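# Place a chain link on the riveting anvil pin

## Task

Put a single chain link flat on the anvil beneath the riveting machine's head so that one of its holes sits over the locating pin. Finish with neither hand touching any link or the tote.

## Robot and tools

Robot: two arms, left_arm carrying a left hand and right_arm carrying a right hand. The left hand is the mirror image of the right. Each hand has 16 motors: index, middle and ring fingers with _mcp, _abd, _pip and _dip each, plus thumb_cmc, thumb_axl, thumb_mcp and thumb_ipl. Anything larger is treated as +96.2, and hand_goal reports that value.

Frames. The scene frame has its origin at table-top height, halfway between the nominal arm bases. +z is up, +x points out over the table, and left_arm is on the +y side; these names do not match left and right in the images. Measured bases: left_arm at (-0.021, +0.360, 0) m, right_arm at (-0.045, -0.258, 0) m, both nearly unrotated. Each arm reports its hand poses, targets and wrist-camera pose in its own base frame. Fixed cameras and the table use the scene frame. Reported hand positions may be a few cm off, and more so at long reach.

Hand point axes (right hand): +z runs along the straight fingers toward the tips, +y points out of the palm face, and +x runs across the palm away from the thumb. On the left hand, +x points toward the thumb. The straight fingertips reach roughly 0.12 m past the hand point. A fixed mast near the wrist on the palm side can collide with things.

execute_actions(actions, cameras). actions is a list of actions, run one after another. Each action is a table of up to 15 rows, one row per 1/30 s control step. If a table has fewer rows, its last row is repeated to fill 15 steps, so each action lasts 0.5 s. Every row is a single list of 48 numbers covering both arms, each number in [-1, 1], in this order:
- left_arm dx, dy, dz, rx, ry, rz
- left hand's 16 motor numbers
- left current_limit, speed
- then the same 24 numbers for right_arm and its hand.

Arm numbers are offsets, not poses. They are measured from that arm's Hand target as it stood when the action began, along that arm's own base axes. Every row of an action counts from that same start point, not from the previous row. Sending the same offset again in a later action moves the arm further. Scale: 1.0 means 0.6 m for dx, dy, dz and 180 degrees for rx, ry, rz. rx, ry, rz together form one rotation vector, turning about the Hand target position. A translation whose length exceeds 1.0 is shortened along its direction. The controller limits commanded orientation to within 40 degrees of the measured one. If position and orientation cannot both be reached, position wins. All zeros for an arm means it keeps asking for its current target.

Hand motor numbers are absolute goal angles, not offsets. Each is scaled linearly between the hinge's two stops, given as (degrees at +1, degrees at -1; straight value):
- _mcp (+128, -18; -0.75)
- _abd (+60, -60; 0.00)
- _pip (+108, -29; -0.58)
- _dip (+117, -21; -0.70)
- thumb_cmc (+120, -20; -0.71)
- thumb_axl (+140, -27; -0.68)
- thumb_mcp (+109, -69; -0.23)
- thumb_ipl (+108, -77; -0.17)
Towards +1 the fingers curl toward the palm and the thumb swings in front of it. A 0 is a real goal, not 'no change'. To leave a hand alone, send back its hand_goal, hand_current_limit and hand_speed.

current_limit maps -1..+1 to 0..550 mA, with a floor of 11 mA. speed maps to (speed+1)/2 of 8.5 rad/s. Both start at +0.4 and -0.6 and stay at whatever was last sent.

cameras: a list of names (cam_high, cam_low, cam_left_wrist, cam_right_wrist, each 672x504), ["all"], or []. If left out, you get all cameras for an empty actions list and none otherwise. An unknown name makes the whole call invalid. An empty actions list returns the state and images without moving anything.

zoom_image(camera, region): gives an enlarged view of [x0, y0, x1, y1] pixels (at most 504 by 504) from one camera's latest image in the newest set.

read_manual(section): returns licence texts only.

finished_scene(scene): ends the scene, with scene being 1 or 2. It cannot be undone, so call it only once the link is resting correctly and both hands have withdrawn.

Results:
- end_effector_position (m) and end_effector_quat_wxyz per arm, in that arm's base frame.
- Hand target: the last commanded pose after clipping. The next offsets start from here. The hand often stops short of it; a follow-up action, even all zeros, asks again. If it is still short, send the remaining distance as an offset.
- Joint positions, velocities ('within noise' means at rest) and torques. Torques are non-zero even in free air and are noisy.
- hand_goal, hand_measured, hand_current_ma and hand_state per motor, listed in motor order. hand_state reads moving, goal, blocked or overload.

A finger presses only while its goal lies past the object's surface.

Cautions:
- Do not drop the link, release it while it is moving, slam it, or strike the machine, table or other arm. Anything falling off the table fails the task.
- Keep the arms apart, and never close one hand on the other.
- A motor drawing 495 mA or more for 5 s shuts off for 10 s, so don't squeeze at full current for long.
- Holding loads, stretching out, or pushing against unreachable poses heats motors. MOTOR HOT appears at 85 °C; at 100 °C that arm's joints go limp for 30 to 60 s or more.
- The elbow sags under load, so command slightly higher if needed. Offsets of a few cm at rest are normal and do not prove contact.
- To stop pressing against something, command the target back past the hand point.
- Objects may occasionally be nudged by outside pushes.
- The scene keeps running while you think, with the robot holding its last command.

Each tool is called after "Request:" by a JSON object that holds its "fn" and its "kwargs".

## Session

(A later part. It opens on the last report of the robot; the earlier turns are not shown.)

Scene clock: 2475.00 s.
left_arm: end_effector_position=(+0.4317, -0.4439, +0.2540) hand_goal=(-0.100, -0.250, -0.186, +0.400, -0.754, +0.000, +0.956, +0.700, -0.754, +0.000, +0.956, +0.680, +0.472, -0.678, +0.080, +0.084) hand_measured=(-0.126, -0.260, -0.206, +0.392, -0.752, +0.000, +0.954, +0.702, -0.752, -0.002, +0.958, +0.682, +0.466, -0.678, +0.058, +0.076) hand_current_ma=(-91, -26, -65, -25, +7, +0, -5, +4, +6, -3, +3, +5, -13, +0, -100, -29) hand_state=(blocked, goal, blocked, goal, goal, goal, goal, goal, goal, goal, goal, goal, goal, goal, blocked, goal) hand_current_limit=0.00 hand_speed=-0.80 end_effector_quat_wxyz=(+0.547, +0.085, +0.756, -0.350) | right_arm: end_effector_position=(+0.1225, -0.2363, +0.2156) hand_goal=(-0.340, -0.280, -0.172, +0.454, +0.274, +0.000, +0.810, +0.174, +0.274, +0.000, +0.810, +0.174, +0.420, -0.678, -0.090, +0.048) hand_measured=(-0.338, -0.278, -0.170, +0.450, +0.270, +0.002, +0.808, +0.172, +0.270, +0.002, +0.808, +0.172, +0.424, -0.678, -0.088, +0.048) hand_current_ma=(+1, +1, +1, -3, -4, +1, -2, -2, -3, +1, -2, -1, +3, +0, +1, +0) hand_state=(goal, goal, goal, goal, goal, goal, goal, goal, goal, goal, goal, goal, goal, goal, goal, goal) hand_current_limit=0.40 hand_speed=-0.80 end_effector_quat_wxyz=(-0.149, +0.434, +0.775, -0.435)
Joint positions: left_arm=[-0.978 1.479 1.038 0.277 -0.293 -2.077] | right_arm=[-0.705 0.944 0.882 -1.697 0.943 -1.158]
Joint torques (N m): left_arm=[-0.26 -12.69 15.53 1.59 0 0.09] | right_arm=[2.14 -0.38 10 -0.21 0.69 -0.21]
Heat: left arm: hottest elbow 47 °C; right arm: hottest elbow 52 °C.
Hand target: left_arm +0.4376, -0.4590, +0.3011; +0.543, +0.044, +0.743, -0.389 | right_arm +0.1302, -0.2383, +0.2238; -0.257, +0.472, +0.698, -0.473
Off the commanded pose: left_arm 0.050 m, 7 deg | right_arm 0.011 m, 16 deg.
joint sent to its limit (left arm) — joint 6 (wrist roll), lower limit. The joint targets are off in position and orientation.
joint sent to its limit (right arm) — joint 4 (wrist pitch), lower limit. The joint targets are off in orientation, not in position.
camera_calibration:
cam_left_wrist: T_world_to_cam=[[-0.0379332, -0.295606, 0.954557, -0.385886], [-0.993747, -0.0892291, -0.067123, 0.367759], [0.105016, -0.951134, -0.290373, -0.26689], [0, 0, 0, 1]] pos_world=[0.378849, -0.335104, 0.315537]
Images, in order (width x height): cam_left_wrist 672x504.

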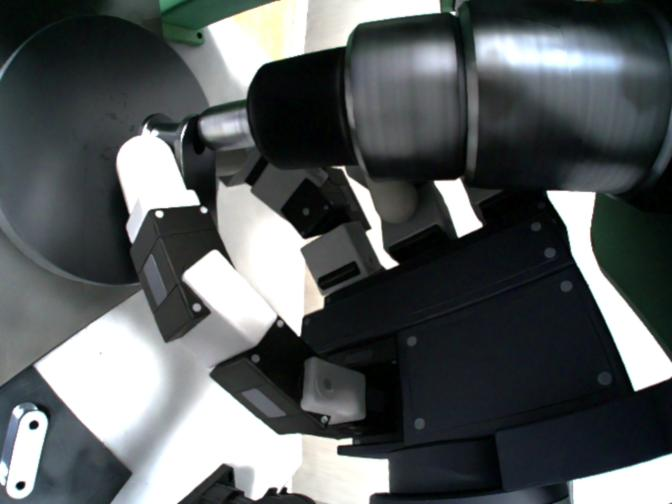

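Request:
{"fn": "execute_actions", "kwargs": {"actions": [[[0.0,0.0,0.0,0,0,0,-0.03,-0.25,-0.16,0.40,-0.753,0,0.956,0.70,-0.753,0,0.956,0.68,0.473,-0.678,0.15,0.12,0.55,-0.8,0,0,0,0,0,0,-0.34,-0.28,-0.172,0.454,0.274,0,0.81,0.174,0.274,0,0.81,0.174,0.42,-0.678,-0.09,0.049,0.4,-0.8]],[[0.0,0.0,-0.065,0,0,0,-0.03,-0.25,-0.16,0.40,-0.753,0,0.956,0.70,-0.753,0,0.956,0.68,0.473,-0.678,0.15,0.12,0.55,-0.8,0,0,0,0,0,0,-0.34,-0.28,-0.172,0.454,0.274,0,0.81,0.174,0.274,0,0.81,0.174,0.42,-0.678,-0.09,0.049,0.4,-0.8]]], "cameras": ["cam_left_wrist"]}}

Request:
{"fn": "zoom_image", "kwargs": {"camera": "cam_left_wrist", "region": [90, 30, 290, 230]}}

Scene clock: 2487.80 s.
left_arm: end_effector_position=(+0.4363, -0.4507, +0.2487) hand_goal=(-0.030, -0.250, -0.160, +0.400, -0.754, +0.000, +0.956, +0.700, -0.754, +0.000, +0.956, +0.680, +0.472, -0.678, +0.150, +0.120) hand_measured=(-0.122, -0.260, -0.206, +0.390, -0.752, +0.000, +0.954, +0.702, -0.752, -0.002, +0.958, +0.682, +0.468, -0.680, +0.058, +0.086) hand_current_ma=(-404, -26, -169, -27, +7, +0, -5, +4, +6, -3, +3, +5, -13, -3, -426, -163) hand_state=(blocked, goal, blocked, goal, goal, goal, goal, goal, goal, goal, goal, goal, goal, goal, blocked, blocked) hand_current_limit=0.55 hand_speed=-0.80 end_effector_quat_wxyz=(+0.553, +0.082, +0.748, -0.357) | right_arm: end_effector_position=(+0.1225, -0.2363, +0.2156) hand_goal=(-0.340, -0.280, -0.172, +0.454, +0.274, +0.000, +0.810, +0.174, +0.274, +0.000, +0.810, +0.174, +0.420, -0.678, -0.090, +0.048) hand_measured=(-0.338, -0.278, -0.170, +0.450, +0.270, +0.002, +0.808, +0.172, +0.270, +0.002, +0.808, +0.172, +0.424, -0.678, -0.088, +0.048) hand_current_ma=(+1, +1, +1, -3, -4, +1, -2, -2, -3, +1, -2, -1, +3, +0, +1, +0) hand_state=(goal, goal, goal, goal, goal, goal, goal, goal, goal, goal, goal, goal, goal, goal, goal, goal) hand_current_limit=0.40 hand_speed=-0.80 end_effector_quat_wxyz=(-0.149, +0.434, +0.775, -0.435)
Joint positions: left_arm=[-0.978 1.507 1.038 0.329 -0.293 -2.077] | right_arm=[-0.705 0.944 0.882 -1.697 0.943 -1.158]
Joint torques (N m): left_arm=[-0.15 -11.46 10.48 3.66 -0.11 0.09] | right_arm=[2.14 -0.44 10.03 -0.23 0.69 -0.22]
Heat: left arm: hottest elbow 48 °C; right arm: hottest elbow 52 °C.
Hand target: left_arm +0.4376, -0.4590, +0.2619; +0.542, +0.044, +0.743, -0.389 | right_arm +0.1302, -0.2383, +0.2238; -0.257, +0.472, +0.698, -0.473
Off the commanded pose: left_arm 0.016 m, 6 deg | right_arm 0.011 m, 16 deg.
joint sent to its limit (left arm) — joint 6 (wrist roll), lower limit. The joint targets are off in orientation, not in position.
joint sent to its limit (right arm) — joint 4 (wrist pitch), lower limit. The joint targets are off in orientation, not in position.
camera_calibration:
cam_left_wrist: T_world_to_cam=[[-0.0512086, -0.275907, 0.959819, -0.369335], [-0.992738, -0.0906872, -0.0790335, 0.373247], [0.108849, -0.956897, -0.269259, -0.284911], [0, 0, 0, 1]] pos_world=[0.382636, -0.340684, 0.307279]
Images, in order (width x height): cam_left_wrist 672x504.

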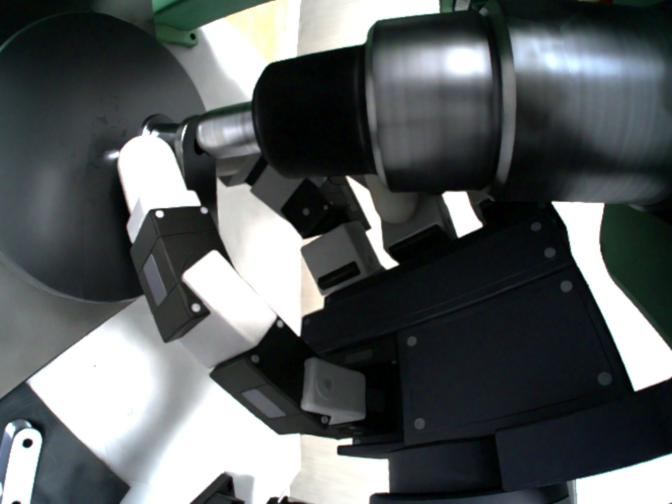

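Scaled by 2.520 from the camera's 672x504 image, which has a finer 960x720 frame.

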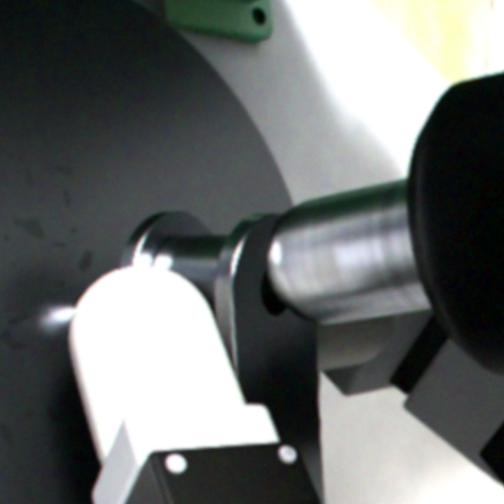

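Request:
{"fn": "execute_actions", "kwargs": {"actions": [[[0.002,0.016,-0.006,0,0,0,-0.03,-0.25,-0.16,0.40,-0.753,0,0.956,0.70,-0.753,0,0.956,0.68,0.473,-0.678,0.15,0.12,0.55,-0.8,0,0,0,0,0,0,-0.34,-0.28,-0.172,0.454,0.274,0,0.81,0.174,0.274,0,0.81,0.174,0.42,-0.678,-0.09,0.049,0.4,-0.8]]], "cameras": ["cam_left_wrist"]}}

Request:
{"fn": "zoom_image", "kwargs": {"camera": "cam_left_wrist", "region": [90, 30, 290, 230]}}

Scene clock: 2498.67 s.
left_arm: end_effector_position=(+0.4351, -0.4513, +0.2463) hand_goal=(-0.030, -0.250, -0.160, +0.400, -0.754, +0.000, +0.956, +0.700, -0.754, +0.000, +0.956, +0.680, +0.472, -0.678, +0.150, +0.120) hand_measured=(-0.122, -0.260, -0.206, +0.390, -0.752, +0.000, +0.954, +0.702, -0.752, -0.002, +0.958, +0.682, +0.468, -0.680, +0.058, +0.086) hand_current_ma=(-404, -26, -169, -27, +7, +0, -5, +4, +6, -3, +3, +5, -11, -3, -426, -163) hand_state=(blocked, goal, blocked, goal, goal, goal, goal, goal, goal, goal, goal, goal, goal, goal, blocked, blocked) hand_current_limit=0.55 hand_speed=-0.80 end_effector_quat_wxyz=(+0.551, +0.085, +0.748, -0.361) | right_arm: end_effector_position=(+0.1225, -0.2363, +0.2156) hand_goal=(-0.340, -0.280, -0.172, +0.454, +0.274, +0.000, +0.810, +0.174, +0.274, +0.000, +0.810, +0.174, +0.420, -0.678, -0.090, +0.048) hand_measured=(-0.338, -0.278, -0.170, +0.450, +0.270, +0.002, +0.808, +0.172, +0.270, +0.002, +0.808, +0.172, +0.424, -0.678, -0.088, +0.048) hand_current_ma=(+1, +1, +1, -3, -4, +1, -2, -2, -3, +1, -2, -1, +3, +0, +1, +0) hand_state=(goal, goal, goal, goal, goal, goal, goal, goal, goal, goal, goal, goal, goal, goal, goal, goal) hand_current_limit=0.40 hand_speed=-0.80 end_effector_quat_wxyz=(-0.149, +0.434, +0.775, -0.435)
Joint positions: left_arm=[-0.978 1.507 1.03 0.338 -0.284 -2.077] | right_arm=[-0.705 0.944 0.882 -1.697 0.943 -1.158]
Joint torques (N m): left_arm=[0.79 -12.4 8.94 3.6 0.01 0.1] | right_arm=[2.26 -0.44 9.99 -0.18 0.68 -0.21]
Heat: left arm: hottest elbow 48 °C; right arm: hottest elbow 52 °C.
Hand target: left_arm +0.4389, -0.4495, +0.2584; +0.543, +0.044, +0.743, -0.389 | right_arm +0.1302, -0.2383, +0.2238; -0.257, +0.472, +0.698, -0.473
Off the commanded pose: left_arm 0.013 m, 6 deg | right_arm 0.011 m, 16 deg.
joint sent to its limit (left arm) — joint 6 (wrist roll), lower limit. The joint targets are off in orientation, not in position.
joint sent to its limit (right arm) — joint 4 (wrist pitch), lower limit. The joint targets are off in orientation, not in position.
camera_calibration:
cam_left_wrist: T_world_to_cam=[[-0.0535545, -0.273533, 0.960371, -0.365317], [-0.993536, -0.0818008, -0.0787025, 0.376064], [0.100087, -0.958378, -0.267384, -0.283322], [0, 0, 0, 1]] pos_world=[0.382425, -0.340693, 0.304681]
Images, in order (width x height): cam_left_wrist 672x504.

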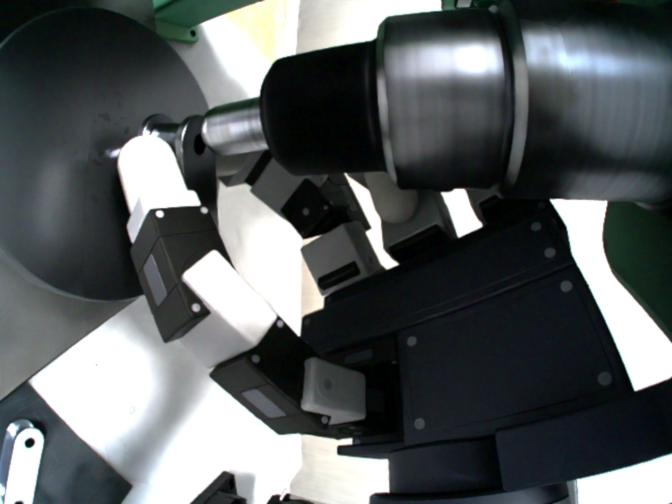

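Scaled by 2.520 from the camera's 672x504 image, which has a finer 960x720 frame.

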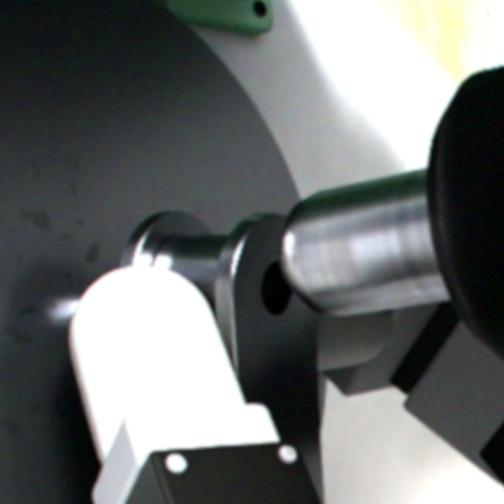

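Request:
{"fn": "execute_actions", "kwargs": {"actions": [[[0.0,0.010,-0.004,0,0,0,-0.03,-0.25,-0.16,0.40,-0.753,0,0.956,0.70,-0.753,0,0.956,0.68,0.473,-0.678,0.15,0.12,0.55,-0.8,0,0,0,0,0,0,-0.34,-0.28,-0.172,0.454,0.274,0,0.81,0.174,0.274,0,0.81,0.174,0.42,-0.678,-0.09,0.049,0.4,-0.8]]], "cameras": ["cam_left_wrist"]}}

Request:
{"fn": "zoom_image", "kwargs": {"camera": "cam_left_wrist", "region": [90, 30, 290, 230]}}

Scene clock: 2502.63 s.
left_arm: end_effector_position=(+0.4330, -0.4494, +0.2418) hand_goal=(-0.030, -0.250, -0.160, +0.400, -0.754, +0.000, +0.956, +0.700, -0.754, +0.000, +0.956, +0.680, +0.472, -0.678, +0.150, +0.120) hand_measured=(-0.122, -0.260, -0.206, +0.390, -0.752, +0.000, +0.954, +0.702, -0.752, -0.002, +0.958, +0.682, +0.468, -0.680, +0.058, +0.086) hand_current_ma=(-404, -26, -169, -27, +7, +0, -5, +4, +6, -3, +3, +5, -8, -3, -426, -163) hand_state=(blocked, goal, blocked, goal, goal, goal, goal, goal, goal, goal, goal, goal, goal, goal, blocked, blocked) hand_current_limit=0.55 hand_speed=-0.80 end_effector_quat_wxyz=(+0.549, +0.087, +0.748, -0.362) | right_arm: end_effector_position=(+0.1225, -0.2363, +0.2156) hand_goal=(-0.340, -0.280, -0.172, +0.454, +0.274, +0.000, +0.810, +0.174, +0.274, +0.000, +0.810, +0.174, +0.420, -0.678, -0.090, +0.048) hand_measured=(-0.338, -0.278, -0.170, +0.450, +0.270, +0.002, +0.808, +0.172, +0.270, +0.002, +0.808, +0.172, +0.424, -0.678, -0.088, +0.048) hand_current_ma=(+1, +1, +1, -3, -4, +1, -2, -2, -3, +1, -2, -1, +3, +0, +1, +0) hand_state=(goal, goal, goal, goal, goal, goal, goal, goal, goal, goal, goal, goal, goal, goal, goal, goal) hand_current_limit=0.40 hand_speed=-0.80 end_effector_quat_wxyz=(-0.149, +0.434, +0.775, -0.435)
Joint positions: left_arm=[-0.978 1.504 1.015 0.349 -0.276 -2.077] | right_arm=[-0.705 0.944 0.882 -1.697 0.943 -1.158]
Joint torques (N m): left_arm=[1.61 -13.22 8.87 3.54 -0.01 0.1] | right_arm=[2.14 -0.44 10 -0.2 0.69 -0.21]
Heat: left arm: hottest elbow 47 °C; right arm: hottest elbow 52 °C.
Hand target: left_arm +0.4388, -0.4434, +0.2560; +0.543, +0.044, +0.743, -0.389 | right_arm +0.1302, -0.2383, +0.2238; -0.257, +0.472, +0.698, -0.473
Off the commanded pose: left_arm 0.016 m, 6 deg | right_arm 0.011 m, 16 deg.
joint sent to its limit (left arm) — joint 6 (wrist roll), lower limit. The joint targets are off in orientation, not in position.
joint sent to its limit (right arm) — joint 4 (wrist pitch), lower limit. The joint targets are off in orientation, not in position.
camera_calibration:
cam_left_wrist: T_world_to_cam=[[-0.0537757, -0.273751, 0.960296, -0.360617], [-0.994202, -0.0750023, -0.0770552, 0.376766], [0.0931184, -0.958872, -0.268131, -0.279538], [0, 0, 0, 1]] pos_world=[0.381219, -0.338502, 0.300379]
Images, in order (width x height): cam_left_wrist 672x504.

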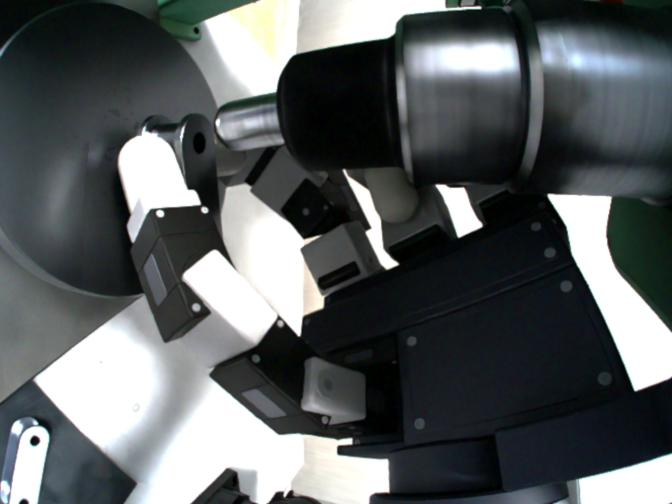

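Scaled by 2.520 from the camera's 672x504 image, which has a finer 960x720 frame.

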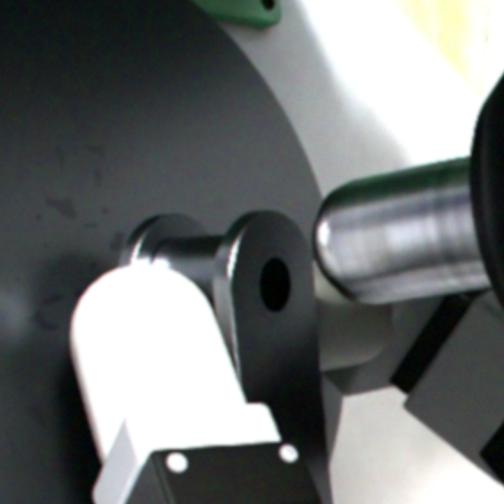

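Request:
{"fn": "execute_actions", "kwargs": {"actions": [[[0.007,0.002,-0.008,0,0,0,-0.03,-0.25,-0.16,0.40,-0.753,0,0.956,0.70,-0.753,0,0.956,0.68,0.473,-0.678,0.15,0.12,0.55,-0.8,0,0,0,0,0,0,-0.34,-0.28,-0.172,0.454,0.274,0,0.81,0.174,0.274,0,0.81,0.174,0.42,-0.678,-0.09,0.049,0.4,-0.8]]], "cameras": ["cam_left_wrist"]}}

Request:
{"fn": "zoom_image", "kwargs": {"camera": "cam_left_wrist", "region": [90, 30, 290, 230]}}

Scene clock: 2510.13 s.
left_arm: end_effector_position=(+0.4353, -0.4482, +0.2422) hand_goal=(-0.030, -0.250, -0.160, +0.400, -0.754, +0.000, +0.956, +0.700, -0.754, +0.000, +0.956, +0.680, +0.472, -0.678, +0.150, +0.120) hand_measured=(-0.122, -0.260, -0.206, +0.390, -0.752, +0.000, +0.954, +0.702, -0.752, -0.002, +0.958, +0.682, +0.470, -0.678, +0.058, +0.086) hand_current_ma=(-400, -26, -169, -27, +7, +0, -5, +4, +6, -3, +3, +5, -5, -2, -426, -163) hand_state=(blocked, goal, blocked, goal, goal, goal, goal, goal, goal, goal, goal, goal, goal, goal, blocked, blocked) hand_current_limit=0.55 hand_speed=-0.80 end_effector_quat_wxyz=(+0.550, +0.086, +0.746, -0.365) | right_arm: end_effector_position=(+0.1225, -0.2363, +0.2156) hand_goal=(-0.340, -0.280, -0.172, +0.454, +0.274, +0.000, +0.810, +0.174, +0.274, +0.000, +0.810, +0.174, +0.420, -0.678, -0.090, +0.048) hand_measured=(-0.338, -0.278, -0.170, +0.450, +0.270, +0.002, +0.808, +0.172, +0.270, +0.002, +0.808, +0.172, +0.424, -0.678, -0.088, +0.048) hand_current_ma=(+1, +1, +1, -3, -4, +1, -2, -2, -3, +1, -2, -1, +3, +0, +1, +0) hand_state=(goal, goal, goal, goal, goal, goal, goal, goal, goal, goal, goal, goal, goal, goal, goal, goal) hand_current_limit=0.40 hand_speed=-0.80 end_effector_quat_wxyz=(-0.149, +0.434, +0.775, -0.435)
Joint positions: left_arm=[-0.972 1.504 1.012 0.358 -0.268 -2.077] | right_arm=[-0.705 0.944 0.882 -1.697 0.943 -1.158]
Joint torques (N m): left_arm=[1.67 -12.04 8.83 3.58 -0.01 0.11] | right_arm=[2.2 -0.44 10.02 -0.2 0.69 -0.21]
Heat: left arm: hottest elbow 47 °C; right arm: hottest elbow 52 °C.
Hand target: left_arm +0.4430, -0.4423, +0.2514; +0.543, +0.045, +0.743, -0.389 | right_arm +0.1302, -0.2383, +0.2238; -0.257, +0.472, +0.698, -0.473
Off the commanded pose: left_arm 0.013 m, 6 deg | right_arm 0.011 m, 16 deg.
joint sent to its limit (left arm) — joint 6 (wrist roll), lower limit. The joint targets are off in orientation, not in position.
joint sent to its limit (right arm) — joint 4 (wrist pitch), lower limit. The joint targets are off in orientation, not in position.
camera_calibration:
cam_left_wrist: T_world_to_cam=[[-0.0568885, -0.267905, 0.961764, -0.356931], [-0.994095, -0.0739636, -0.0794039, 0.380159], [0.0924083, -0.960602, -0.262116, -0.280337], [0, 0, 0, 1]] pos_world=[0.383514, -0.336798, 0.299989]
Images, in order (width x height): cam_left_wrist 672x504.

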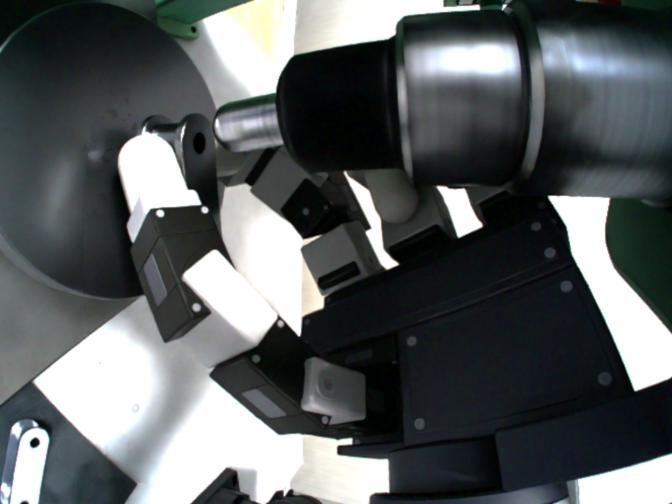

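Scaled by 2.520 from the camera's 672x504 image, which has a finer 960x720 frame.

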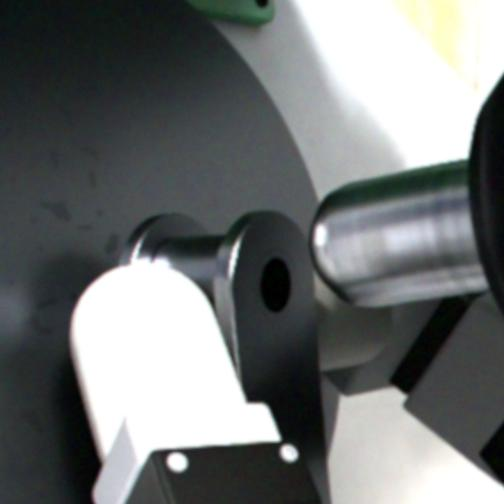

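Request:
{"fn": "execute_actions", "kwargs": {"actions": [[[0.0,0.0,-0.012,0,0,0,-0.03,-0.25,-0.16,0.40,-0.753,0,0.956,0.70,-0.753,0,0.956,0.68,0.473,-0.678,0.15,0.12,0.55,-0.8,0,0,0,0,0,0,-0.34,-0.28,-0.172,0.454,0.274,0,0.81,0.174,0.274,0,0.81,0.174,0.42,-0.678,-0.09,0.049,0.4,-0.8]]], "cameras": ["cam_left_wrist"]}}

Request:
{"fn": "zoom_image", "kwargs": {"camera": "cam_left_wrist", "region": [90, 30, 290, 230]}}

Scene clock: 2516.07 s.
left_arm: end_effector_position=(+0.4350, -0.4477, +0.2418) hand_goal=(-0.030, -0.250, -0.160, +0.400, -0.754, +0.000, +0.956, +0.700, -0.754, +0.000, +0.956, +0.680, +0.472, -0.678, +0.150, +0.120) hand_measured=(-0.120, -0.260, -0.206, +0.392, -0.752, +0.000, +0.954, +0.702, -0.752, -0.002, +0.958, +0.682, +0.472, -0.678, +0.058, +0.086) hand_current_ma=(-393, -26, -169, -24, +7, +0, -5, +4, +6, -3, +3, +5, -1, -1, -426, -163) hand_state=(blocked, goal, blocked, goal, goal, goal, goal, goal, goal, goal, goal, goal, goal, goal, blocked, blocked) hand_current_limit=0.55 hand_speed=-0.80 end_effector_quat_wxyz=(+0.553, +0.085, +0.742, -0.368) | right_arm: end_effector_position=(+0.1225, -0.2363, +0.2156) hand_goal=(-0.340, -0.280, -0.172, +0.454, +0.274, +0.000, +0.810, +0.174, +0.274, +0.000, +0.810, +0.174, +0.420, -0.678, -0.090, +0.048) hand_measured=(-0.338, -0.278, -0.170, +0.450, +0.270, +0.002, +0.808, +0.172, +0.270, +0.002, +0.808, +0.172, +0.424, -0.678, -0.088, +0.048) hand_current_ma=(+1, +1, +1, -3, -4, +1, -2, -2, -3, +1, -2, -1, +3, +0, +1, +0) hand_state=(goal, goal, goal, goal, goal, goal, goal, goal, goal, goal, goal, goal, goal, goal, goal, goal) hand_current_limit=0.40 hand_speed=-0.80 end_effector_quat_wxyz=(-0.149, +0.434, +0.775, -0.435)
Joint positions: left_arm=[-0.972 1.504 1.003 0.38 -0.268 -2.077] | right_arm=[-0.705 0.944 0.882 -1.697 0.943 -1.158]
Joint torques (N m): left_arm=[1.32 -11.4 8.65 3.6 -0.04 0.11] | right_arm=[2.26 -0.44 10.02 -0.2 0.69 -0.22]
Heat: left arm: hottest elbow 46 °C; right arm: hottest elbow 52 °C.
Hand target: left_arm +0.4430, -0.4423, +0.2441; +0.543, +0.045, +0.743, -0.389 | right_arm +0.1302, -0.2383, +0.2238; -0.257, +0.472, +0.698, -0.473
Off the commanded pose: left_arm 0.010 m, 5 deg | right_arm 0.011 m, 16 deg.
joint sent to its limit (left arm) — joint 6 (wrist roll), lower limit. The joint targets are off in orientation, not in position.
joint sent to its limit (right arm) — joint 4 (wrist pitch), lower limit. The joint targets are off in orientation, not in position.
camera_calibration:
cam_left_wrist: T_world_to_cam=[[-0.0635319, -0.258164, 0.96401, -0.349748], [-0.993527, -0.0747861, -0.085505, 0.380707], [0.0941689, -0.963202, -0.251741, -0.284434], [0, 0, 0, 1]] pos_world=[0.382807, -0.335788, 0.29811]
Images, in order (width x height): cam_left_wrist 672x504.

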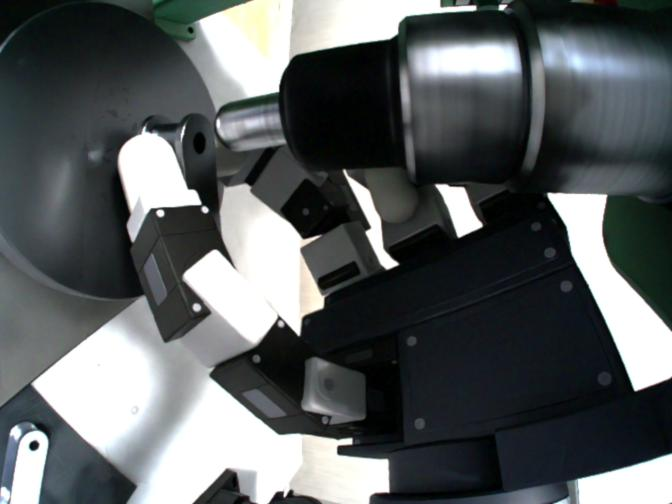

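Scaled by 2.520 from the camera's 672x504 image, which has a finer 960x720 frame.

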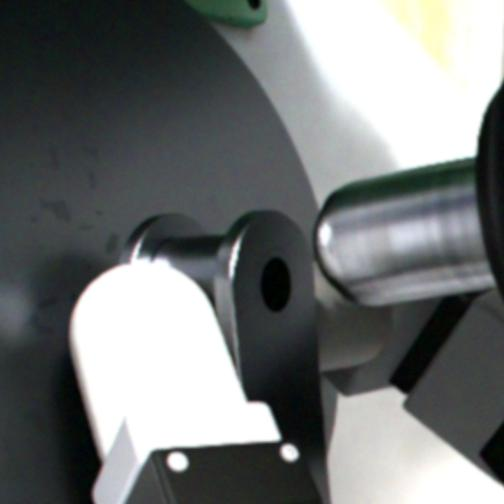

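Request:
{"fn": "execute_actions", "kwargs": {"actions": [[[-0.012,-0.006,0.0,0,0,0,-0.03,-0.25,-0.16,0.40,-0.753,0,0.956,0.70,-0.753,0,0.956,0.68,0.473,-0.678,0.15,0.12,0.55,-0.8,0,0,0,0,0,0,-0.34,-0.28,-0.172,0.454,0.274,0,0.81,0.174,0.274,0,0.81,0.174,0.42,-0.678,-0.09,0.049,0.4,-0.8]]], "cameras": ["cam_left_wrist"]}}

Request:
{"fn": "zoom_image", "kwargs": {"camera": "cam_left_wrist", "region": [90, 30, 290, 230]}}

Scene clock: 2525.87 s.
left_arm: end_effector_position=(+0.4353, -0.4473, +0.2422) hand_goal=(-0.030, -0.250, -0.160, +0.400, -0.754, +0.000, +0.956, +0.700, -0.754, +0.000, +0.956, +0.680, +0.472, -0.678, +0.150, +0.120) hand_measured=(-0.120, -0.260, -0.206, +0.392, -0.752, +0.000, +0.954, +0.702, -0.752, -0.002, +0.958, +0.682, +0.472, -0.678, +0.058, +0.086) hand_current_ma=(-393, -26, -169, -19, +7, +0, -5, +4, +6, -3, +3, +5, -1, -1, -426, -163) hand_state=(blocked, goal, blocked, goal, goal, goal, goal, goal, goal, goal, goal, goal, goal, goal, blocked, blocked) hand_current_limit=0.55 hand_speed=-0.80 end_effector_quat_wxyz=(+0.554, +0.084, +0.742, -0.368) | right_arm: end_effector_position=(+0.1225, -0.2363, +0.2156) hand_goal=(-0.340, -0.280, -0.172, +0.454, +0.274, +0.000, +0.810, +0.174, +0.274, +0.000, +0.810, +0.174, +0.420, -0.678, -0.090, +0.048) hand_measured=(-0.338, -0.278, -0.170, +0.450, +0.270, +0.002, +0.808, +0.172, +0.270, +0.002, +0.808, +0.172, +0.424, -0.678, -0.088, +0.048) hand_current_ma=(+1, +1, +1, -3, -4, +1, -2, -2, -3, +1, -2, -1, +3, +0, +1, +0) hand_state=(goal, goal, goal, goal, goal, goal, goal, goal, goal, goal, goal, goal, goal, goal, goal, goal) hand_current_limit=0.40 hand_speed=-0.80 end_effector_quat_wxyz=(-0.149, +0.434, +0.775, -0.435)
Joint positions: left_arm=[-0.972 1.504 1.003 0.381 -0.271 -2.077] | right_arm=[-0.705 0.944 0.882 -1.697 0.943 -1.158]
Joint torques (N m): left_arm=[0.03 -11.16 8.4 3.54 -0.45 0.09] | right_arm=[2.26 -0.5 9.99 -0.23 0.68 -0.21]
Heat: left arm: hottest elbow 46 °C; right arm: hottest elbow 52 °C.
Hand target: left_arm +0.4358, -0.4459, +0.2441; +0.543, +0.045, +0.743, -0.389 | right_arm +0.1302, -0.2383, +0.2238; -0.257, +0.472, +0.698, -0.473
Off the commanded pose: left_arm 0.002 m, 5 deg | right_arm 0.011 m, 16 deg.
joint sent to its limit (left arm) — joint 6 (wrist roll), lower limit. The joint targets are off in orientation, not in position.
joint sent to its limit (right arm) — joint 4 (wrist pitch), lower limit. The joint targets are off in orientation, not in position.
camera_calibration:
cam_left_wrist: T_world_to_cam=[[-0.0638999, -0.25729, 0.964219, -0.34941], [-0.993187, -0.0779552, -0.0866209, 0.379682], [0.0974526, -0.963185, -0.250556, -0.2857], [0, 0, 0, 1]] pos_world=[0.38261, -0.335483, 0.298212]
Images, in order (width x height): cam_left_wrist 672x504.

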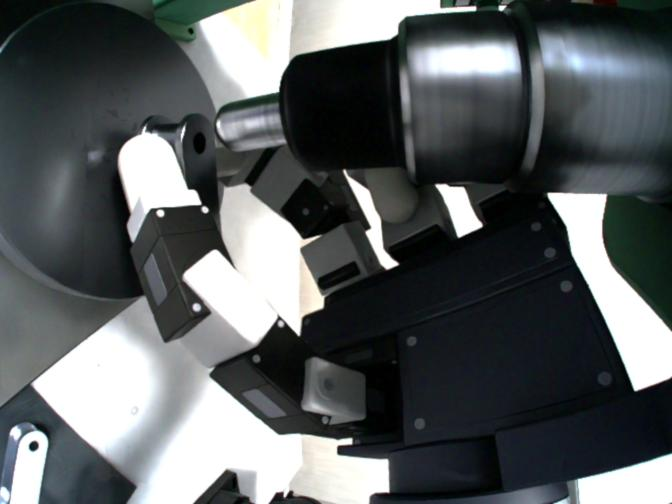

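Scaled by 2.520 from the camera's 672x504 image, which has a finer 960x720 frame.

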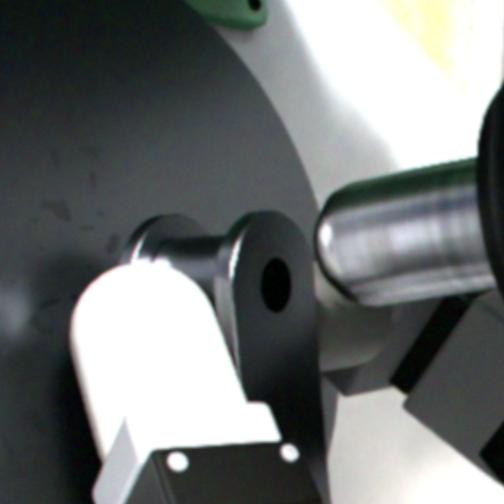

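Request:
{"fn": "execute_actions", "kwargs": {"actions": [[[-0.012,-0.008,0.0,0,0,0,-0.03,-0.25,-0.16,0.40,-0.753,0,0.956,0.70,-0.753,0,0.956,0.68,0.473,-0.678,0.15,0.12,0.55,-0.8,0,0,0,0,0,0,-0.34,-0.28,-0.172,0.454,0.274,0,0.81,0.174,0.274,0,0.81,0.174,0.42,-0.678,-0.09,0.049,0.4,-0.8]]], "cameras": ["cam_left_wrist"]}}

Request:
{"fn": "zoom_image", "kwargs": {"camera": "cam_left_wrist", "region": [90, 30, 290, 230]}}

Scene clock: 2530.50 s.
left_arm: end_effector_position=(+0.4332, -0.4460, +0.2416) hand_goal=(-0.030, -0.250, -0.160, +0.400, -0.754, +0.000, +0.956, +0.700, -0.754, +0.000, +0.956, +0.680, +0.472, -0.678, +0.150, +0.120) hand_measured=(-0.120, -0.260, -0.206, +0.394, -0.752, +0.000, +0.954, +0.702, -0.752, -0.002, +0.958, +0.682, +0.472, -0.678, +0.058, +0.086) hand_current_ma=(-393, -26, -169, -19, +7, +0, -5, +4, +6, -3, +3, +5, -1, +0, -426, -163) hand_state=(blocked, goal, blocked, goal, goal, goal, goal, goal, goal, goal, goal, goal, goal, goal, blocked, blocked) hand_current_limit=0.55 hand_speed=-0.80 end_effector_quat_wxyz=(+0.558, +0.079, +0.742, -0.363) | right_arm: end_effector_position=(+0.1225, -0.2363, +0.2156) hand_goal=(-0.340, -0.280, -0.172, +0.454, +0.274, +0.000, +0.810, +0.174, +0.274, +0.000, +0.810, +0.174, +0.420, -0.678, -0.090, +0.048) hand_measured=(-0.338, -0.278, -0.170, +0.450, +0.270, +0.002, +0.808, +0.172, +0.270, +0.002, +0.808, +0.172, +0.424, -0.678, -0.088, +0.048) hand_current_ma=(+1, +1, +1, -3, -4, +1, -2, -2, -3, +1, -2, -1, +3, +0, +1, +0) hand_state=(goal, goal, goal, goal, goal, goal, goal, goal, goal, goal, goal, goal, goal, goal, goal, goal) hand_current_limit=0.40 hand_speed=-0.80 end_effector_quat_wxyz=(-0.149, +0.434, +0.775, -0.435)
Joint positions: left_arm=[-0.979 1.504 1 0.386 -0.294 -2.077] | right_arm=[-0.705 0.944 0.882 -1.697 0.943 -1.158]
Joint torques (N m): left_arm=[-0.91 -11.34 8.49 3.62 -0.33 0.1] | right_arm=[2.08 -0.5 9.98 -0.18 0.69 -0.21]
Heat: left arm: hottest elbow 46 °C; right arm: hottest elbow 52 °C.
Hand target: left_arm +0.4287, -0.4507, +0.2441; +0.543, +0.044, +0.743, -0.389 | right_arm +0.1302, -0.2383, +0.2238; -0.257, +0.472, +0.698, -0.473
Off the commanded pose: left_arm 0.007 m, 5 deg | right_arm 0.011 m, 16 deg.
joint sent to its limit (left arm) — joint 6 (wrist roll), lower limit. The joint targets are off in orientation, not in position.
joint sent to its limit (right arm) — joint 4 (wrist pitch), lower limit. The joint targets are off in orientation, not in position.
camera_calibration:
cam_left_wrist: T_world_to_cam=[[-0.0626847, -0.258819, 0.96389, -0.349759], [-0.991596, -0.0933653, -0.0895565, 0.370804], [0.113173, -0.961403, -0.250791, -0.290368], [0, 0, 0, 1]] pos_world=[0.378625, -0.335065, 0.297515]
Images, in order (width x height): cam_left_wrist 672x504.

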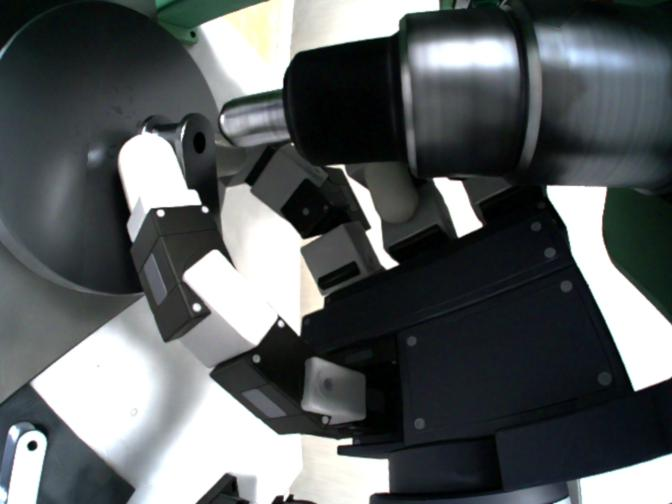

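Scaled by 2.520 from the camera's 672x504 image, which has a finer 960x720 frame.

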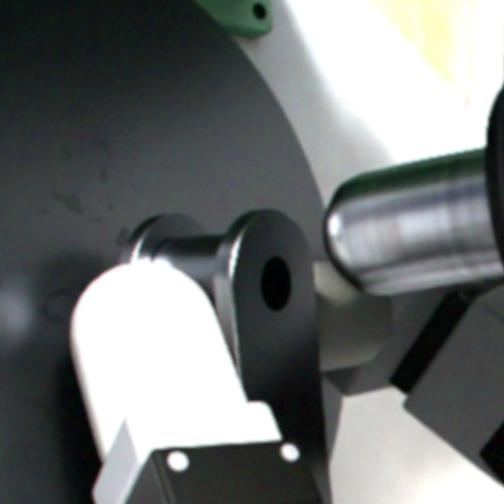

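Request:
{"fn": "execute_actions", "kwargs": {"actions": [[[0.0,0.0,0.0,0,0,0,-0.13,-0.255,-0.195,0.395,-0.753,0,0.956,0.70,-0.753,0,0.956,0.68,0.473,-0.678,0.05,0.075,0.2,-0.9,0,0,0,0,0,0,-0.34,-0.28,-0.172,0.454,0.274,0,0.81,0.174,0.274,0,0.81,0.174,0.42,-0.678,-0.09,0.049,0.4,-0.8]]], "cameras": ["cam_left_wrist"]}}

Request:
{"fn": "zoom_image", "kwargs": {"camera": "cam_left_wrist", "region": [90, 30, 290, 230]}}

Scene clock: 2535.97 s.
left_arm: end_effector_position=(+0.4332, -0.4460, +0.2416) hand_goal=(-0.130, -0.256, -0.196, +0.394, -0.754, +0.000, +0.956, +0.700, -0.754, +0.000, +0.956, +0.680, +0.472, -0.678, +0.050, +0.074) hand_measured=(-0.132, -0.260, -0.210, +0.392, -0.752, +0.000, +0.954, +0.702, -0.752, -0.002, +0.958, +0.682, +0.464, -0.680, +0.046, +0.070) hand_current_ma=(-4, -11, -42, -3, +7, +0, -5, +4, +6, -3, +3, +5, -23, -3, -15, -14) hand_state=(goal, goal, goal, goal, goal, goal, goal, goal, goal, goal, goal, goal, goal, goal, goal, goal) hand_current_limit=0.20 hand_speed=-0.90 end_effector_quat_wxyz=(+0.558, +0.079, +0.742, -0.363) | right_arm: end_effector_position=(+0.1225, -0.2363, +0.2156) hand_goal=(-0.340, -0.280, -0.172, +0.454, +0.274, +0.000, +0.810, +0.174, +0.274, +0.000, +0.810, +0.174, +0.420, -0.678, -0.090, +0.048) hand_measured=(-0.338, -0.278, -0.170, +0.450, +0.270, +0.002, +0.808, +0.172, +0.270, +0.002, +0.808, +0.172, +0.424, -0.678, -0.088, +0.048) hand_current_ma=(+1, +1, +1, -3, -4, +1, -2, -2, -3, +1, -2, -1, +3, +0, +1, +0) hand_state=(goal, goal, goal, goal, goal, goal, goal, goal, goal, goal, goal, goal, goal, goal, goal, goal) hand_current_limit=0.40 hand_speed=-0.80 end_effector_quat_wxyz=(-0.149, +0.434, +0.775, -0.435)
Joint positions: left_arm=[-0.979 1.504 1 0.386 -0.294 -2.077] | right_arm=[-0.705 0.944 0.882 -1.697 0.943 -1.158]
Joint torques (N m): left_arm=[-1.2 -11.46 8.49 3.43 -0.31 0.09] | right_arm=[2.14 -0.44 10 -0.21 0.69 -0.21]
Heat: left arm: hottest elbow 45 °C; right arm: hottest elbow 52 °C.
Hand target: left_arm +0.4287, -0.4506, +0.2441; +0.543, +0.044, +0.743, -0.389 | right_arm +0.1302, -0.2383, +0.2238; -0.257, +0.472, +0.698, -0.473
Off the commanded pose: left_arm 0.007 m, 5 deg | right_arm 0.011 m, 16 deg.
joint sent to its limit (left arm) — joint 6 (wrist roll), lower limit. The joint targets are off in orientation, not in position.
joint sent to its limit (right arm) — joint 4 (wrist pitch), lower limit. The joint targets are off in orientation, not in position.
camera_calibration:
cam_left_wrist: T_world_to_cam=[[-0.0626847, -0.258819, 0.96389, -0.349759], [-0.991596, -0.0933653, -0.0895565, 0.370804], [0.113173, -0.961403, -0.250791, -0.290368], [0, 0, 0, 1]] pos_world=[0.378625, -0.335065, 0.297515]
Images, in order (width x height): cam_left_wrist 672x504.

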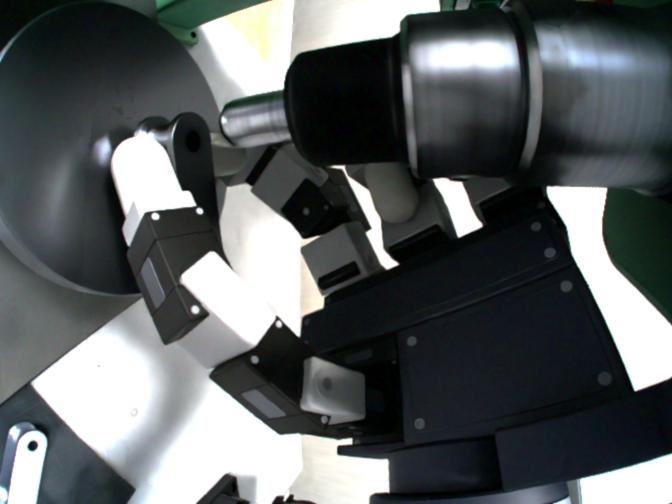

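Scaled by 2.520 from the camera's 672x504 image, which has a finer 960x720 frame.

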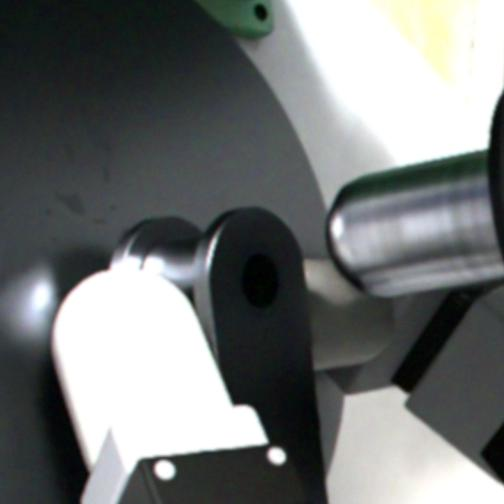

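Request:
{"fn": "execute_actions", "kwargs": {"actions": [[[0.0,0.0,0.0,0,0,0,-0.19,-0.26,-0.19,0.40,-0.753,0,0.956,0.70,-0.753,0,0.956,0.68,0.46,-0.678,0.01,0.06,0.2,-0.9,0,0,0,0,0,0,-0.34,-0.28,-0.172,0.454,0.274,0,0.81,0.174,0.274,0,0.81,0.174,0.42,-0.678,-0.09,0.049,0.4,-0.8]]], "cameras": ["cam_left_wrist"]}}

Request:
{"fn": "zoom_image", "kwargs": {"camera": "cam_left_wrist", "region": [90, 30, 290, 230]}}

Scene clock: 2540.83 s.
left_arm: end_effector_position=(+0.4333, -0.4463, +0.2422) hand_goal=(-0.190, -0.260, -0.190, +0.400, -0.754, +0.000, +0.956, +0.700, -0.754, +0.000, +0.956, +0.680, +0.460, -0.678, +0.010, +0.060) hand_measured=(-0.184, -0.262, -0.194, +0.396, -0.752, +0.000, +0.954, +0.702, -0.752, -0.002, +0.958, +0.682, +0.454, -0.680, +0.012, +0.060) hand_current_ma=(+18, -3, -9, -9, +7, +0, -5, +4, +6, -3, +3, +5, -15, -3, +5, +3) hand_state=(goal, goal, goal, goal, goal, goal, goal, goal, goal, goal, goal, goal, goal, goal, goal, goal) hand_current_limit=0.20 hand_speed=-0.90 end_effector_quat_wxyz=(+0.559, +0.078, +0.741, -0.364) | right_arm: end_effector_position=(+0.1225, -0.2363, +0.2156) hand_goal=(-0.340, -0.280, -0.172, +0.454, +0.274, +0.000, +0.810, +0.174, +0.274, +0.000, +0.810, +0.174, +0.420, -0.678, -0.090, +0.048) hand_measured=(-0.338, -0.278, -0.170, +0.450, +0.270, +0.002, +0.808, +0.172, +0.270, +0.002, +0.808, +0.172, +0.424, -0.678, -0.088, +0.048) hand_current_ma=(+1, +1, +1, -3, -4, +1, -2, -2, -3, +1, -2, -1, +3, +0, +1, +0) hand_state=(goal, goal, goal, goal, goal, goal, goal, goal, goal, goal, goal, goal, goal, goal, goal, goal) hand_current_limit=0.40 hand_speed=-0.80 end_effector_quat_wxyz=(-0.149, +0.434, +0.775, -0.435)
Joint positions: left_arm=[-0.979 1.504 1 0.389 -0.294 -2.077] | right_arm=[-0.705 0.944 0.882 -1.697 0.943 -1.158]
Joint torques (N m): left_arm=[-0.85 -11.4 8.53 3.43 -0.31 0.1] | right_arm=[2.14 -0.38 9.99 -0.21 0.69 -0.2]
Heat: left arm: hottest elbow 44 °C; right arm: hottest elbow 52 °C.
Hand target: left_arm +0.4287, -0.4506, +0.2441; +0.543, +0.044, +0.743, -0.389 | right_arm +0.1302, -0.2383, +0.2238; -0.257, +0.472, +0.698, -0.473
Off the commanded pose: left_arm 0.007 m, 5 deg | right_arm 0.011 m, 16 deg.
joint sent to its limit (left arm) — joint 6 (wrist roll), lower limit. The joint targets are off in orientation, not in position.
joint sent to its limit (right arm) — joint 4 (wrist pitch), lower limit. The joint targets are off in orientation, not in position.
camera_calibration:
cam_left_wrist: T_world_to_cam=[[-0.064271, -0.25638, 0.964437, -0.348817], [-0.99145, -0.0935747, -0.0909465, 0.371208], [0.113564, -0.962036, -0.248174, -0.291536], [0, 0, 0, 1]] pos_world=[0.378723, -0.335162, 0.29782]
Images, in order (width x height): cam_left_wrist 672x504.

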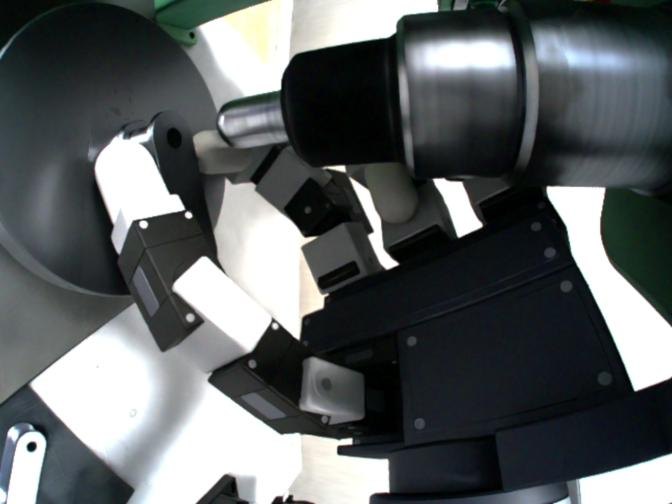

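Scaled by 2.520 from the camera's 672x504 image, which has a finer 960x720 frame.

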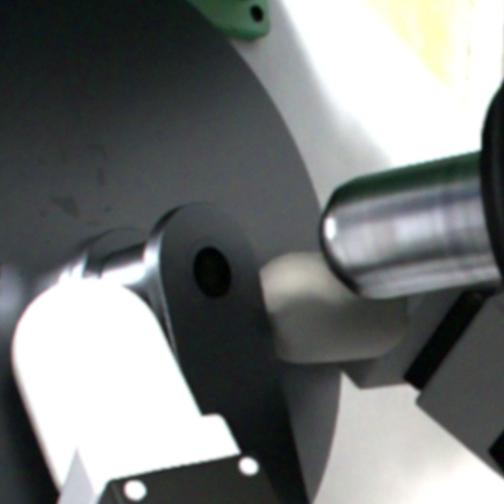

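Request:
{"fn": "execute_actions", "kwargs": {"actions": [[[0.0,0.0,0.0,0,0,0,-0.25,-0.27,-0.18,0.43,-0.753,0,0.956,0.70,-0.753,0,0.956,0.68,0.46,-0.678,-0.03,0.05,0.2,-0.9,0,0,0,0,0,0,-0.34,-0.28,-0.172,0.454,0.274,0,0.81,0.174,0.274,0,0.81,0.174,0.42,-0.678,-0.09,0.049,0.4,-0.8]],[[0.0,0.0,0.0,0,0,0,-0.31,-0.28,-0.172,0.454,-0.753,0,0.956,0.70,-0.753,0,0.956,0.68,0.45,-0.678,-0.07,0.045,0.2,-0.9,0,0,0,0,0,0,-0.34,-0.28,-0.172,0.454,0.274,0,0.81,0.174,0.274,0,0.81,0.174,0.42,-0.678,-0.09,0.049,0.4,-0.8]]], "cameras": ["cam_left_wrist"]}}

Request:
{"fn": "zoom_image", "kwargs": {"camera": "cam_left_wrist", "region": [60, 30, 290, 260]}}

Scene clock: 2552.63 s.
left_arm: end_effector_position=(+0.4333, -0.4463, +0.2422) hand_goal=(-0.310, -0.280, -0.172, +0.454, -0.754, +0.000, +0.956, +0.700, -0.754, +0.000, +0.956, +0.680, +0.450, -0.678, -0.070, +0.044) hand_measured=(-0.302, -0.280, -0.176, +0.450, -0.752, +0.000, +0.954, +0.702, -0.752, -0.002, +0.958, +0.682, +0.446, -0.680, -0.068, +0.046) hand_current_ma=(+22, +0, -8, -9, +7, +0, -5, +4, +6, -3, +3, +5, -12, -3, +7, +5) hand_state=(goal, goal, goal, goal, goal, goal, goal, goal, goal, goal, goal, goal, goal, goal, goal, goal) hand_current_limit=0.20 hand_speed=-0.90 end_effector_quat_wxyz=(+0.559, +0.078, +0.741, -0.364) | right_arm: end_effector_position=(+0.1225, -0.2363, +0.2156) hand_goal=(-0.340, -0.280, -0.172, +0.454, +0.274, +0.000, +0.810, +0.174, +0.274, +0.000, +0.810, +0.174, +0.420, -0.678, -0.090, +0.048) hand_measured=(-0.338, -0.278, -0.170, +0.450, +0.270, +0.002, +0.808, +0.172, +0.270, +0.002, +0.808, +0.172, +0.424, -0.678, -0.088, +0.048) hand_current_ma=(+1, +1, +1, -3, -4, +1, -2, -2, -3, +1, -2, -1, +3, +0, +1, +0) hand_state=(goal, goal, goal, goal, goal, goal, goal, goal, goal, goal, goal, goal, goal, goal, goal, goal) hand_current_limit=0.40 hand_speed=-0.80 end_effector_quat_wxyz=(-0.149, +0.434, +0.775, -0.435)
Joint positions: left_arm=[-0.979 1.504 1 0.389 -0.294 -2.077] | right_arm=[-0.705 0.944 0.882 -1.697 0.943 -1.158]
Joint torques (N m): left_arm=[-0.79 -11.11 8.55 3.41 -0.29 0.09] | right_arm=[2.26 -0.5 9.99 -0.21 0.69 -0.21]
Heat: left arm: hottest elbow 43 °C; right arm: hottest elbow 52 °C.
Hand target: left_arm +0.4287, -0.4506, +0.2441; +0.543, +0.044, +0.743, -0.389 | right_arm +0.1302, -0.2383, +0.2238; -0.257, +0.472, +0.698, -0.473
Off the commanded pose: left_arm 0.007 m, 5 deg | right_arm 0.011 m, 16 deg.
joint sent to its limit (left arm) — joint 6 (wrist roll), lower limit. The joint targets are off in orientation, not in position.
joint sent to its limit (right arm) — joint 4 (wrist pitch), lower limit. The joint targets are off in orientation, not in position.
camera_calibration:
cam_left_wrist: T_world_to_cam=[[-0.064271, -0.25638, 0.964437, -0.348817], [-0.99145, -0.0935747, -0.0909465, 0.371208], [0.113564, -0.962036, -0.248174, -0.291536], [0, 0, 0, 1]] pos_world=[0.378723, -0.335162, 0.29782]
Images, in order (width x height): cam_left_wrist 672x504.

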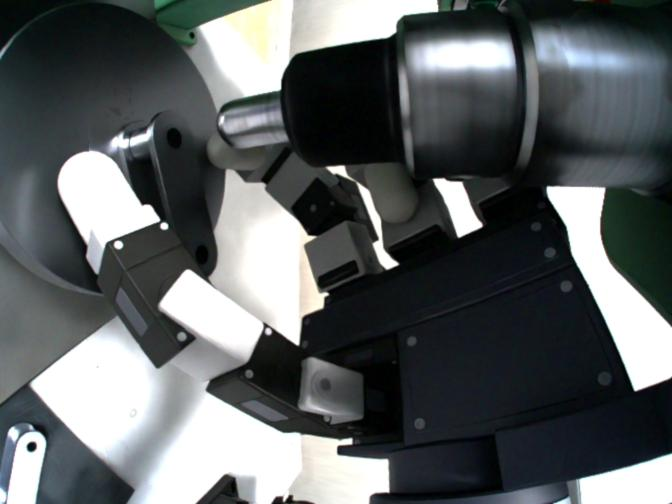

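Scaled by 2.191 from the camera's 672x504 image, which has a finer 960x720 frame.

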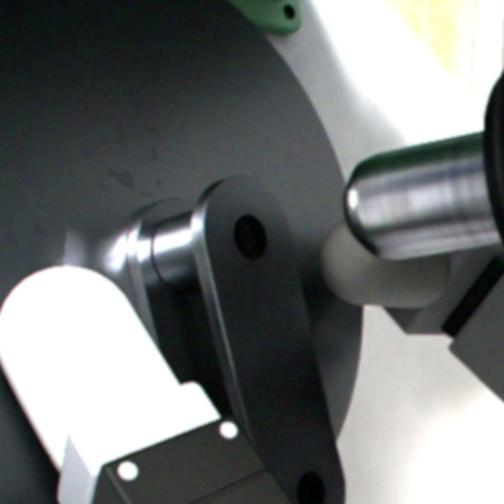

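Request:
{"fn": "execute_actions", "kwargs": {"actions": [[[-0.045,-0.020,0.004,0,0,0,-0.33,-0.28,-0.172,0.454,-0.753,0,0.956,0.70,-0.753,0,0.956,0.68,0.45,-0.678,-0.09,0.045,0.2,-0.9,0,0,0,0,0,0,-0.34,-0.28,-0.172,0.454,0.274,0,0.81,0.174,0.274,0,0.81,0.174,0.42,-0.678,-0.09,0.049,0.4,-0.8]]], "cameras": ["cam_left_wrist"]}}

Request:
{"fn": "zoom_image", "kwargs": {"camera": "cam_left_wrist", "region": [60, 0, 290, 230]}}

Scene clock: 2560.77 s.
left_arm: end_effector_position=(+0.4010, -0.4649, +0.2388) hand_goal=(-0.330, -0.280, -0.172, +0.454, -0.754, +0.000, +0.956, +0.700, -0.754, +0.000, +0.956, +0.680, +0.450, -0.678, -0.090, +0.044) hand_measured=(-0.324, -0.280, -0.174, +0.450, -0.750, +0.000, +0.954, +0.702, -0.754, +0.000, +0.958, +0.682, +0.444, -0.680, -0.088, +0.046) hand_current_ma=(+17, -1, -6, -8, +10, +0, -5, +4, +2, -1, +4, +5, -16, -3, +7, +4) hand_state=(goal, goal, goal, goal, goal, goal, goal, goal, goal, goal, goal, goal, goal, goal, goal, goal) hand_current_limit=0.20 hand_speed=-0.90 end_effector_quat_wxyz=(+0.558, +0.086, +0.740, -0.365) | right_arm: end_effector_position=(+0.1225, -0.2363, +0.2156) hand_goal=(-0.340, -0.280, -0.172, +0.454, +0.274, +0.000, +0.810, +0.174, +0.274, +0.000, +0.810, +0.174, +0.420, -0.678, -0.090, +0.048) hand_measured=(-0.338, -0.278, -0.170, +0.450, +0.270, +0.002, +0.808, +0.172, +0.270, +0.002, +0.808, +0.172, +0.424, -0.678, -0.088, +0.048) hand_current_ma=(+1, +1, +1, -3, -4, +1, -2, -2, -3, +1, -2, -1, +3, +0, +1, +0) hand_state=(goal, goal, goal, goal, goal, goal, goal, goal, goal, goal, goal, goal, goal, goal, goal, goal) hand_current_limit=0.40 hand_speed=-0.80 end_effector_quat_wxyz=(-0.149, +0.434, +0.775, -0.435)
Joint positions: left_arm=[-1.055 1.503 0.989 0.395 -0.359 -2.077] | right_arm=[-0.705 0.944 0.882 -1.697 0.943 -1.158]
Joint torques (N m): left_arm=[0.44 -12.22 8.47 3.34 -0.29 0.08] | right_arm=[2.2 -0.38 10.02 -0.21 0.69 -0.21]
Motor temperatures (°C): left_arm=[27 36 42 29 28 27] | right_arm=[26 27 52 23 25 25]
Heat: left arm: hottest elbow 42 °C; right arm: hottest elbow 52 °C.
Hand target: left_arm +0.4016, -0.4627, +0.2464; +0.543, +0.045, +0.743, -0.389 | right_arm +0.1302, -0.2383, +0.2238; -0.257, +0.472, +0.698, -0.473
Off the commanded pose: left_arm 0.008 m, 6 deg | right_arm 0.011 m, 16 deg.
joint sent to its limit (left arm) — joint 6 (wrist roll), lower limit. The joint targets are off in orientation, not in position.
joint sent to its limit (right arm) — joint 4 (wrist pitch), lower limit. The joint targets are off in orientation, not in position.
camera_calibration:
cam_left_wrist: T_world_to_cam=[[-0.0716019, -0.262688, 0.96222, -0.351838], [-0.992154, -0.0803644, -0.095769, 0.344723], [0.102486, -0.961528, -0.254873, -0.300319], [0, 0, 0, 1]] pos_world=[0.347604, -0.353485, 0.295017]
Images, in order (width x height): cam_left_wrist 672x504.

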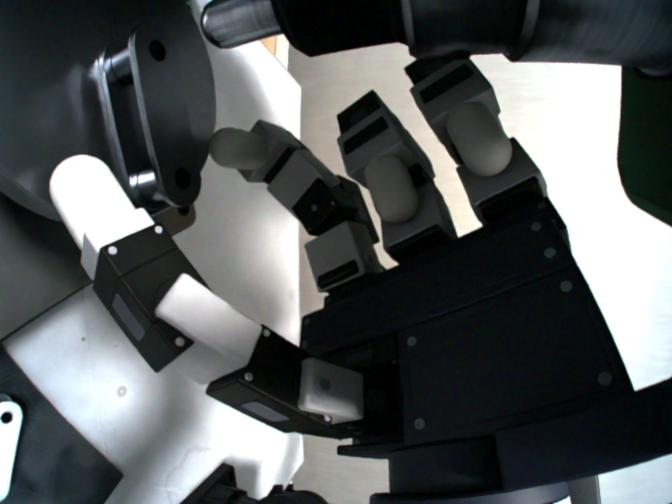

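Scaled by 2.191 from the camera's 672x504 image, which has a finer 960x720 frame.

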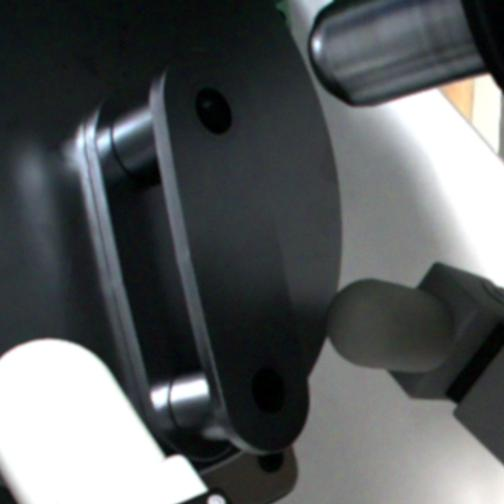

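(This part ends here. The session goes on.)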